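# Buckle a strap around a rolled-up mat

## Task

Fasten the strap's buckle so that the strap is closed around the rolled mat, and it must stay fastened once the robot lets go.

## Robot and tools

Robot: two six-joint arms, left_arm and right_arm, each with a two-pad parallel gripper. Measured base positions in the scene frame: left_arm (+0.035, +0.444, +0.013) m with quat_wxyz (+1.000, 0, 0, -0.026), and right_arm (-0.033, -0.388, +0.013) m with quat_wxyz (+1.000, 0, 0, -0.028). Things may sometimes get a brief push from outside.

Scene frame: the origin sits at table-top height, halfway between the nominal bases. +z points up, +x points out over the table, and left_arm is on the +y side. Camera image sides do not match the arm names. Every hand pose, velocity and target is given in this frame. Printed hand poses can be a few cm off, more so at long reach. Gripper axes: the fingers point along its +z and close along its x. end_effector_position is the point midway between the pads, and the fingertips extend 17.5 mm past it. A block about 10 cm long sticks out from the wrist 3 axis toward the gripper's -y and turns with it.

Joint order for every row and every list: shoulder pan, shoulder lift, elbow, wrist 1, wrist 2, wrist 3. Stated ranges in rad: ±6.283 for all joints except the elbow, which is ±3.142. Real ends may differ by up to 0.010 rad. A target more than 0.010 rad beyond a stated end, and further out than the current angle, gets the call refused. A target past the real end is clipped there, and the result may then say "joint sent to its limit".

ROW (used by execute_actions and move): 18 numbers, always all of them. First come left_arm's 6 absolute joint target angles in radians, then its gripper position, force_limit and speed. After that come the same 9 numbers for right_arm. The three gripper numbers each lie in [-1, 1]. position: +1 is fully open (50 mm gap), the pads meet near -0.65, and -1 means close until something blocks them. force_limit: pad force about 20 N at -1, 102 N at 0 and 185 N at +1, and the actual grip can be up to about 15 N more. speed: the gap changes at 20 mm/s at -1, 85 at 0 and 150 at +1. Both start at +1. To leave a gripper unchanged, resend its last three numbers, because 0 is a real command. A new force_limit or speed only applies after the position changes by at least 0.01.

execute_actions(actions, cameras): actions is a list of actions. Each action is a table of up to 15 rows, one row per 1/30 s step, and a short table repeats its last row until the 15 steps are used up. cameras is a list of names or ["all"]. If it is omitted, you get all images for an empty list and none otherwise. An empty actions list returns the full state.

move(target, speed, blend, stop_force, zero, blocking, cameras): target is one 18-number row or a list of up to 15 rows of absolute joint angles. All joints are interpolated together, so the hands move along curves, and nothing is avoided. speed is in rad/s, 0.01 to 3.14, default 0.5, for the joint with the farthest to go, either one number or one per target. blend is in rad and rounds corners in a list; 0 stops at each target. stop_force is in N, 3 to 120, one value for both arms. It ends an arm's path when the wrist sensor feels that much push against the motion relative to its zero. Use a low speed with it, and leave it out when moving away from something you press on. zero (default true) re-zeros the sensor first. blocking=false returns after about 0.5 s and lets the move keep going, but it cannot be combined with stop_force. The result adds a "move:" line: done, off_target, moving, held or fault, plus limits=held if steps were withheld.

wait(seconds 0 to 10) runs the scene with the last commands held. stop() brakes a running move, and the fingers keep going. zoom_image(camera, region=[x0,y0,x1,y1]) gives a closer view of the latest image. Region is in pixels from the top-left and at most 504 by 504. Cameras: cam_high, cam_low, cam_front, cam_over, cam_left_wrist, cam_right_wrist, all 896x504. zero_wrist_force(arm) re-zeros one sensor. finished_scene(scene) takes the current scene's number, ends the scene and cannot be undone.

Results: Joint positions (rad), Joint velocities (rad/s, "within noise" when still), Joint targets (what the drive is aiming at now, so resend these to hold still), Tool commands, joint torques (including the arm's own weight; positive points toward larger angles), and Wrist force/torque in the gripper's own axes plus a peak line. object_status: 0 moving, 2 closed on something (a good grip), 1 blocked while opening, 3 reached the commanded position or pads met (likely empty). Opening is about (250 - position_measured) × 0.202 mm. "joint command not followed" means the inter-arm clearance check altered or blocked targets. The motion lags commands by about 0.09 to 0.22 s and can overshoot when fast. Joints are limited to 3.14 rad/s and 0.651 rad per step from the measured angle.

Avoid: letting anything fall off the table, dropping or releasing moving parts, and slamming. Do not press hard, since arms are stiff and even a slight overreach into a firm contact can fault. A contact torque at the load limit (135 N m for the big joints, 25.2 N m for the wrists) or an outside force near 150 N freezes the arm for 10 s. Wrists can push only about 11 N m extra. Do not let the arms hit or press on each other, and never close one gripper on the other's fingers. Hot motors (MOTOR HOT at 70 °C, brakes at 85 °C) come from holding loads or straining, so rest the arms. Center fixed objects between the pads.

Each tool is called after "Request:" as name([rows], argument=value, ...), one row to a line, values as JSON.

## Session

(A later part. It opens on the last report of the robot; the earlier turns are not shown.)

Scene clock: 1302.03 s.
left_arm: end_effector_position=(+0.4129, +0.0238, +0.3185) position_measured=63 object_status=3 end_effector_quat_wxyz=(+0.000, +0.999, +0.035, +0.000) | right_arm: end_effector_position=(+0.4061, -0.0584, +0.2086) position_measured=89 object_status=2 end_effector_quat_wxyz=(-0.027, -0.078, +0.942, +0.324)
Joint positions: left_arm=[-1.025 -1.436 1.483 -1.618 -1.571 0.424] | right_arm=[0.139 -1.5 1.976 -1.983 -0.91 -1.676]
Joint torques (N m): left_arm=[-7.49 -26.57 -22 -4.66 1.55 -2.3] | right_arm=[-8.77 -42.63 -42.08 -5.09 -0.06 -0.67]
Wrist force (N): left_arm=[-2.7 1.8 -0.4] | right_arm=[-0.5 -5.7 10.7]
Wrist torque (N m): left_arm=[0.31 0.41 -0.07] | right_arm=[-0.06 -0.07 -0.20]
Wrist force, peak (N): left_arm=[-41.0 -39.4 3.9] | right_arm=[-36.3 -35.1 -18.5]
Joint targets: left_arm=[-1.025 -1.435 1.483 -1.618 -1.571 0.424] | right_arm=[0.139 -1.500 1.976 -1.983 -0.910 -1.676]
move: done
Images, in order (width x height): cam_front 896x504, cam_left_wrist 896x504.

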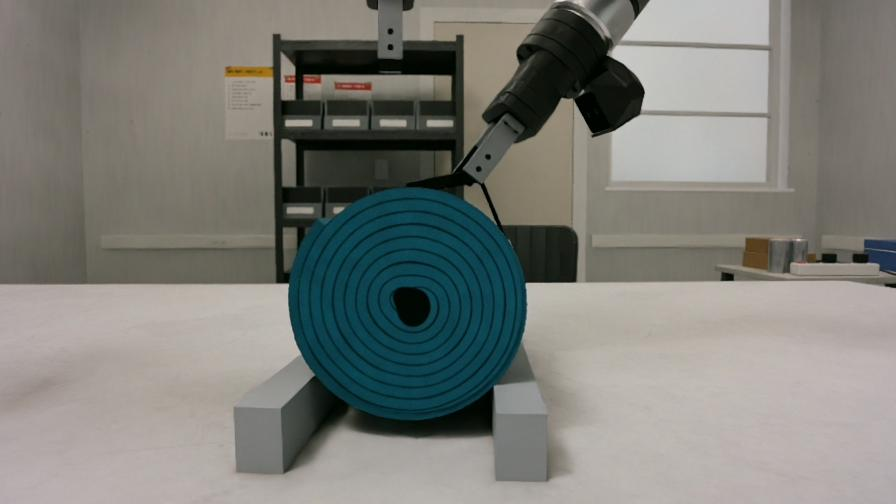

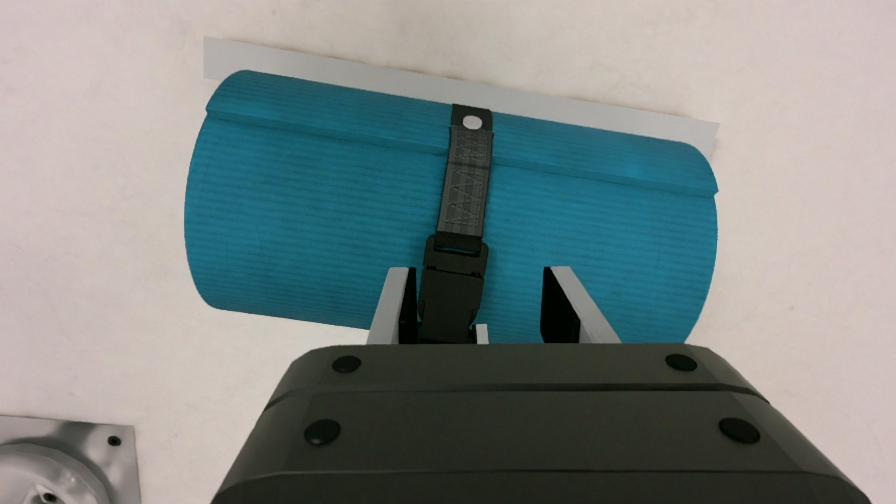

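Request:
move([
  [-1.0246,-1.418,1.617,-1.7695,-1.571,0.4244,0.6,0.003922,-1,0.1386,-1.4998,1.9763,-1.9826,-0.9103,-1.6762,-0.97,0,-1],
  [-1.0463,-1.3417,1.6850,-1.9138,-1.571,0.4027,0.6,0.003922,-1,0.1386,-1.4998,1.9763,-1.9826,-0.9103,-1.6762,-0.97,0,-1],
  [-1.0463,-1.3417,1.6850,-1.9138,-1.571,0.4027,-1,0.003922,-1,0.1386,-1.4998,1.9763,-1.9826,-0.9103,-1.6762,-0.97,0,-1],
], speed=[0.2,0.12,0.1], cameras=["cam_left_wrist"])

Request:
move(target=[-1.0507,-1.3348,1.6748,-1.9106,-1.571,0.4000,-1,0.003922,-1,0.1386,-1.4998,1.9763,-1.9826,-0.9103,-1.6762,-0.97,0,-1], speed=0.02, stop_force=80)

Request:
move(target=[-1.0429,-1.3498,1.6935,-1.9143,-1.571,0.4061,-1,0.003922,-1,0.1386,-1.4998,1.9763,-1.9826,-0.9103,-1.6762,-0.97,0,-1], speed=0.02, stop_force=35, cameras=["cam_left_wrist","cam_front"])

Request:
zoom_image(camera="cam_left_wrist", region=[350, 180, 600, 350])

Request:
zoom_image(camera="cam_front", region=[370, 145, 490, 205])

Scene clock: 1316.40 s.
left_arm: end_effector_position=(+0.4113, +0.0008, +0.1980) position_measured=86 object_status=2 end_effector_quat_wxyz=(+0.000, +0.999, +0.035, +0.000) | right_arm: end_effector_position=(+0.4061, -0.0584, +0.2086) position_measured=252 object_status=3 end_effector_quat_wxyz=(-0.027, -0.078, +0.942, +0.324)
Joint positions: left_arm=[-1.046 -1.342 1.685 -1.914 -1.571 0.403] | right_arm=[0.139 -1.5 1.976 -1.983 -0.91 -1.676]
Joint torques (N m): left_arm=[6.02 -44.14 -30.14 -1.15 -1.73 2.21] | right_arm=[6.33 -19.34 -17.82 -1.59 4.05 0.22]
Wrist force (N): left_arm=[-2.3 -0.7 -0.6] | right_arm=[0.1 0.6 -1.4]
Wrist torque (N m): left_arm=[0.16 0.32 0.11] | right_arm=[0.08 0.04 -0.17]
Wrist force, peak (N): left_arm=[-9.4 -54.8 -139.2] | right_arm=[-2.9 -22.0 35.9]
Joint targets: left_arm=[-1.046 -1.342 1.685 -1.914 -1.571 0.403] | right_arm=[0.139 -1.500 1.976 -1.983 -0.910 -1.676]
move: done
Images, in order (width x height): cam_left_wrist 896x504.

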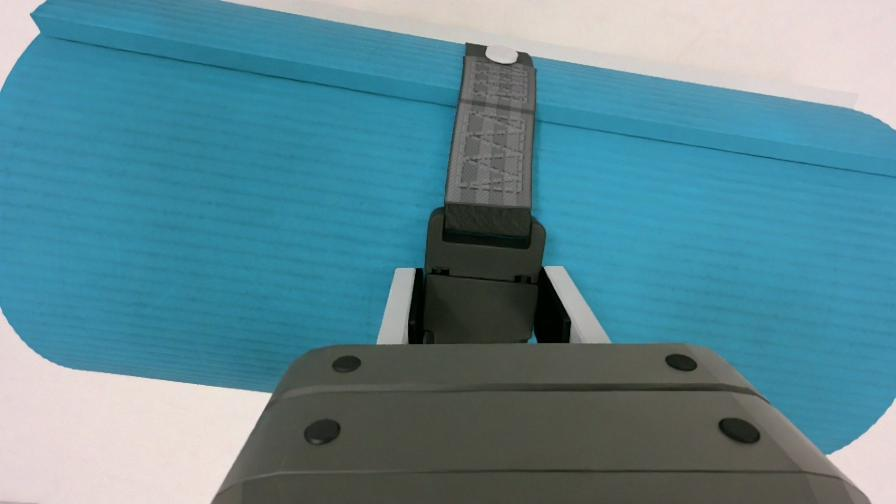

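Scene clock: 1317.83 s.
left_arm: end_effector_position=(+0.4108, -0.0038, +0.1985) position_measured=86 object_status=2 end_effector_quat_wxyz=(+0.000, +0.999, +0.034, +0.000) | right_arm: end_effector_position=(+0.4061, -0.0584, +0.2086) position_measured=252 object_status=3 end_effector_quat_wxyz=(-0.027, -0.078, +0.942, +0.324)
Joint positions: left_arm=[-1.051 -1.335 1.675 -1.911 -1.571 0.4] | right_arm=[0.139 -1.5 1.976 -1.983 -0.91 -1.676]
Joint torques (N m): left_arm=[5.58 -46.95 -20.58 -5.94 -1.64 0.64] | right_arm=[6.3 -18.58 -18.23 -1.64 3.93 0.86]
Wrist force (N): left_arm=[-1.3 -3.0 5.9] | right_arm=[0.3 0.6 -1.3]
Wrist torque (N m): left_arm=[0.13 0.33 0.08] | right_arm=[0.09 0.02 -0.17]
Wrist force, peak (N): left_arm=[-1.6 -3.0 6.0] | right_arm=[0.4 0.7 -1.5]
Joint targets: left_arm=[-1.051 -1.335 1.675 -1.911 -1.571 0.400] | right_arm=[0.139 -1.500 1.976 -1.983 -0.910 -1.676]
move: done

Scene clock: 1319.73 s.
left_arm: end_effector_position=(+0.4113, +0.0051, +0.1986) position_measured=86 object_status=2 end_effector_quat_wxyz=(+0.000, +0.999, +0.035, +0.000) | right_arm: end_effector_position=(+0.4061, -0.0584, +0.2086) position_measured=252 object_status=3 end_effector_quat_wxyz=(-0.027, -0.078, +0.942, +0.324)
Joint positions: left_arm=[-1.043 -1.35 1.694 -1.914 -1.571 0.406] | right_arm=[0.139 -1.5 1.976 -1.983 -0.91 -1.676]
Joint torques (N m): left_arm=[-5.36 -33.13 -33.42 -2.52 -0.66 -1.72] | right_arm=[6.06 -18.74 -18.36 -1.85 3.81 1.32]
Wrist force (N): left_arm=[-2.4 2.8 5.8] | right_arm=[0.2 0.5 -1.2]
Wrist torque (N m): left_arm=[0.25 0.35 -0.04] | right_arm=[0.07 0.03 -0.17]
Wrist force, peak (N): left_arm=[-2.4 3.0 5.9] | right_arm=[0.3 0.5 -1.5]
Joint targets: left_arm=[-1.043 -1.350 1.693 -1.914 -1.571 0.406] | right_arm=[0.139 -1.500 1.976 -1.983 -0.910 -1.676]
move: done
Images, in order (width x height): cam_front 896x504, cam_left_wrist 896x504.

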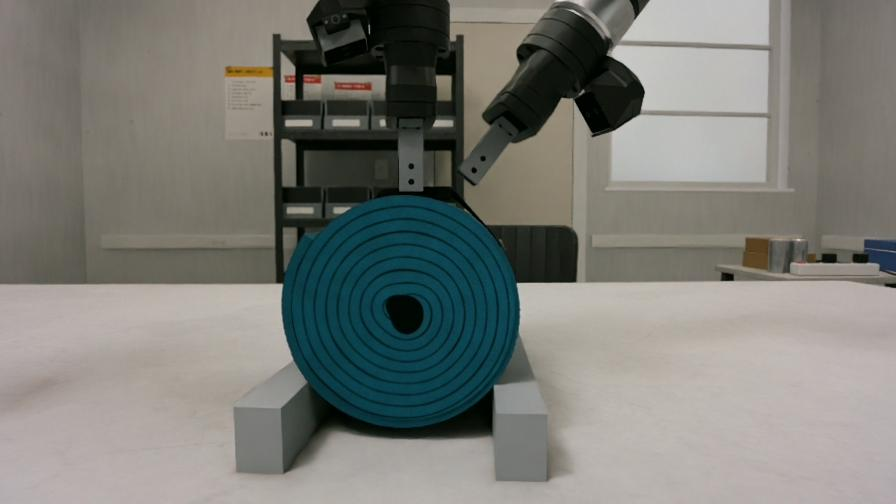

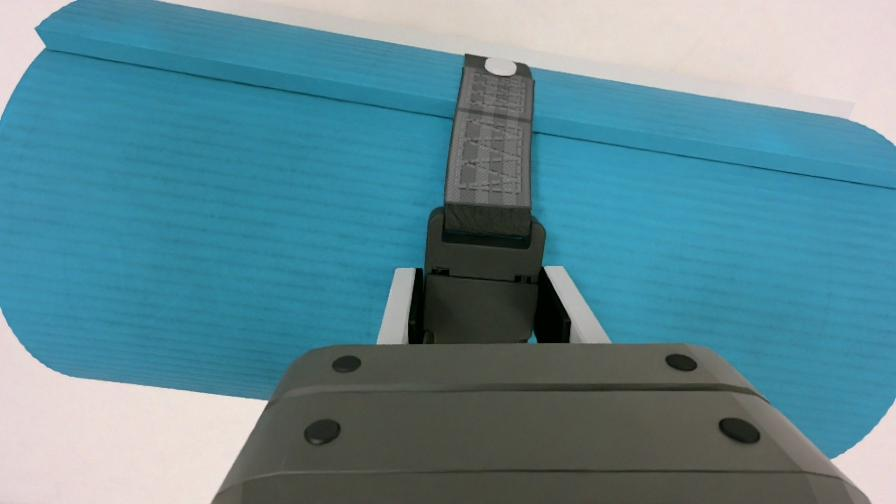

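Scaled by 2.016.

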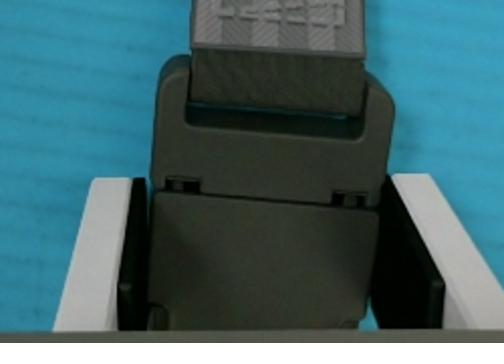

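Scaled by 4.200.

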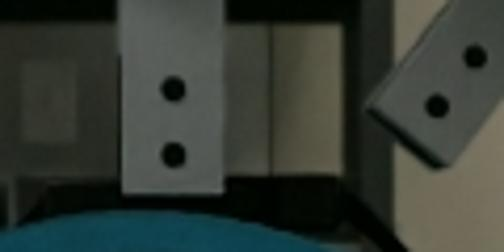

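Request:
move([
  [-1.0429,-1.3498,1.6935,-1.9143,-1.571,0.4061,0.9,0.003922,-1,0.1386,-1.4998,1.9763,-1.9826,-0.9103,-1.6762,-0.97,0,-1],
  [-1.0246,-1.418,1.617,-1.7695,-1.571,0.4244,0.9,0.003922,-1,0.06155,-1.561,1.9088,-1.8538,-0.9103,-1.6762,-0.97,0,-1],
  [-1.0246,-1.4354,1.4831,-1.6182,-1.571,0.4244,0.9,0.003922,-1,0.06155,-1.561,1.9088,-1.8538,-0.9103,-1.6762,-0.97,0,-1],
], speed=[0.1,0.12,0.2], cameras=["cam_left_wrist","cam_front","cam_over","cam_right_wrist"])

Request:
zoom_image(camera="cam_left_wrist", region=[400, 190, 540, 350])

Request:
zoom_image(camera="cam_front", region=[350, 145, 550, 265])

Scene clock: 1332.97 s.
left_arm: end_effector_position=(+0.4129, +0.0238, +0.3185) position_measured=18 object_status=3 end_effector_quat_wxyz=(+0.000, +0.999, +0.035, +0.000) | right_arm: end_effector_position=(+0.4243, -0.0932, +0.2559) position_measured=252 object_status=3 end_effector_quat_wxyz=(-0.014, -0.042, +0.945, +0.325)
Joint positions: left_arm=[-1.025 -1.436 1.483 -1.618 -1.571 0.424] | right_arm=[0.062 -1.561 1.909 -1.854 -0.91 -1.676]
Joint torques (N m): left_arm=[-7.63 -25.75 -22.95 -4.61 1.81 -2.31] | right_arm=[6.23 -17.76 -19.33 -1.73 3.17 1.27]
Wrist force (N): left_arm=[-2.3 0.8 -0.5] | right_arm=[0.2 0.5 -1.6]
Wrist torque (N m): left_arm=[0.14 0.35 -0.07] | right_arm=[0.07 0.02 -0.16]
Wrist force, peak (N): left_arm=[-2.4 3.0 5.9] | right_arm=[0.3 0.6 -2.4]
Joint targets: left_arm=[-1.025 -1.435 1.483 -1.618 -1.571 0.424] | right_arm=[0.062 -1.561 1.909 -1.854 -0.910 -1.676]
move: done
Images, in order (width x height): cam_front 896x504, cam_over 896x504, cam_left_wrist 896x504, cam_right_wrist 896x504.

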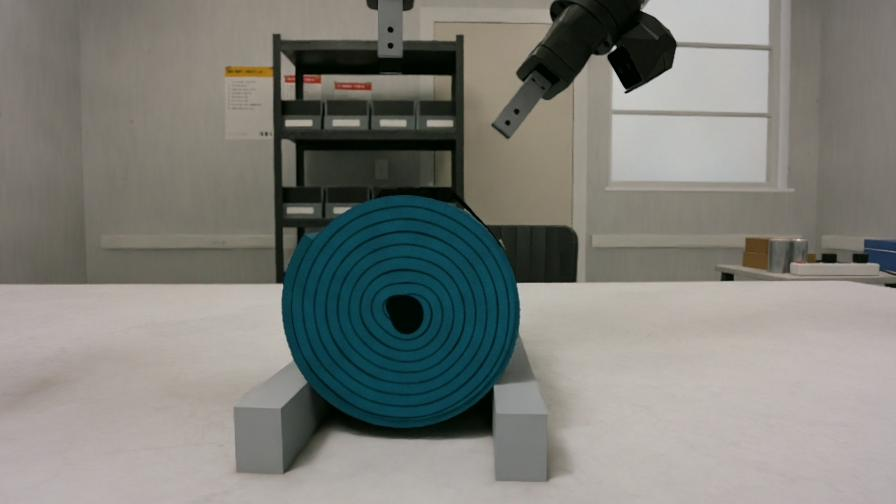

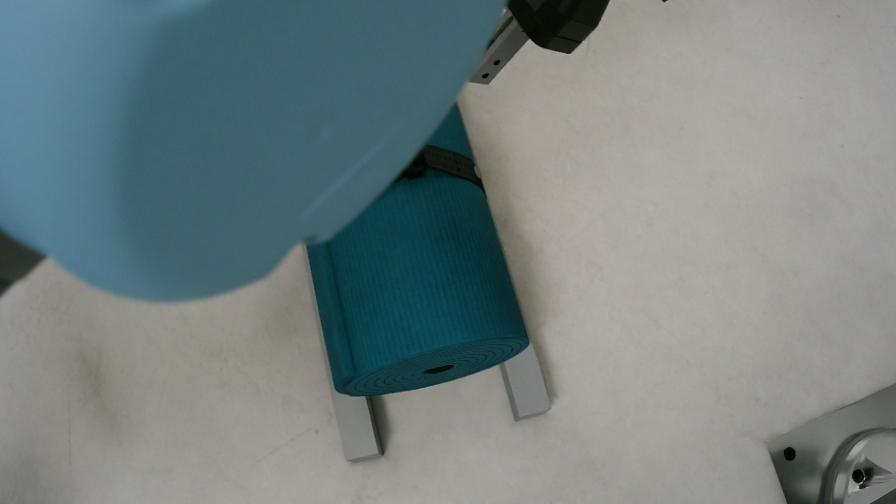

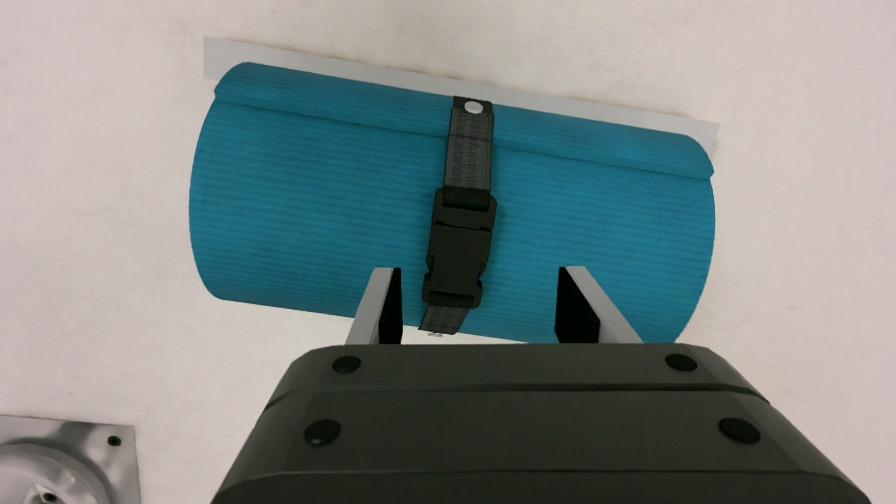

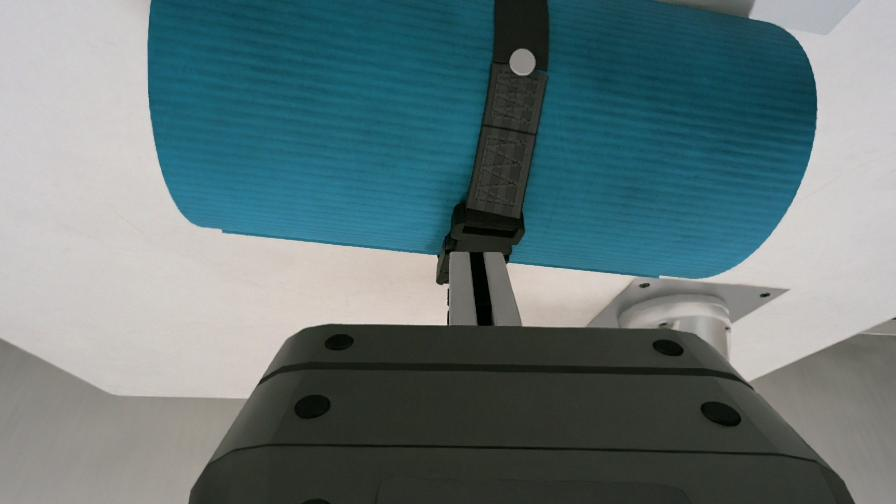

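Scaled by 3.150.

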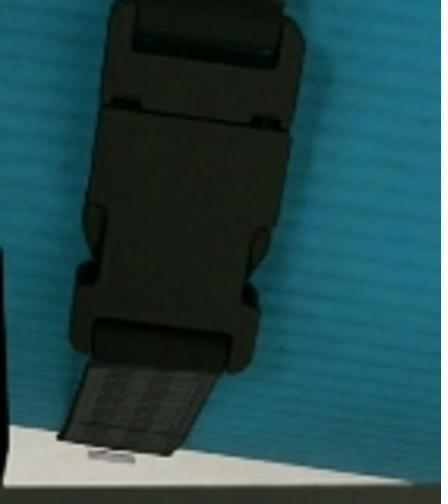

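Scaled by 2.520.

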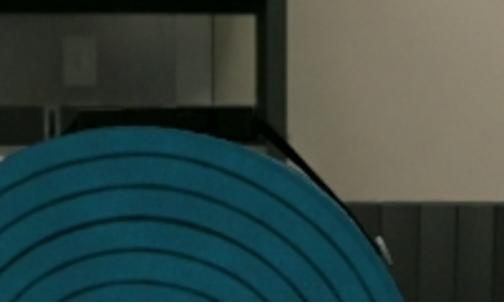

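Request:
finished_scene(scene=1)

The scene is finished: the task was done.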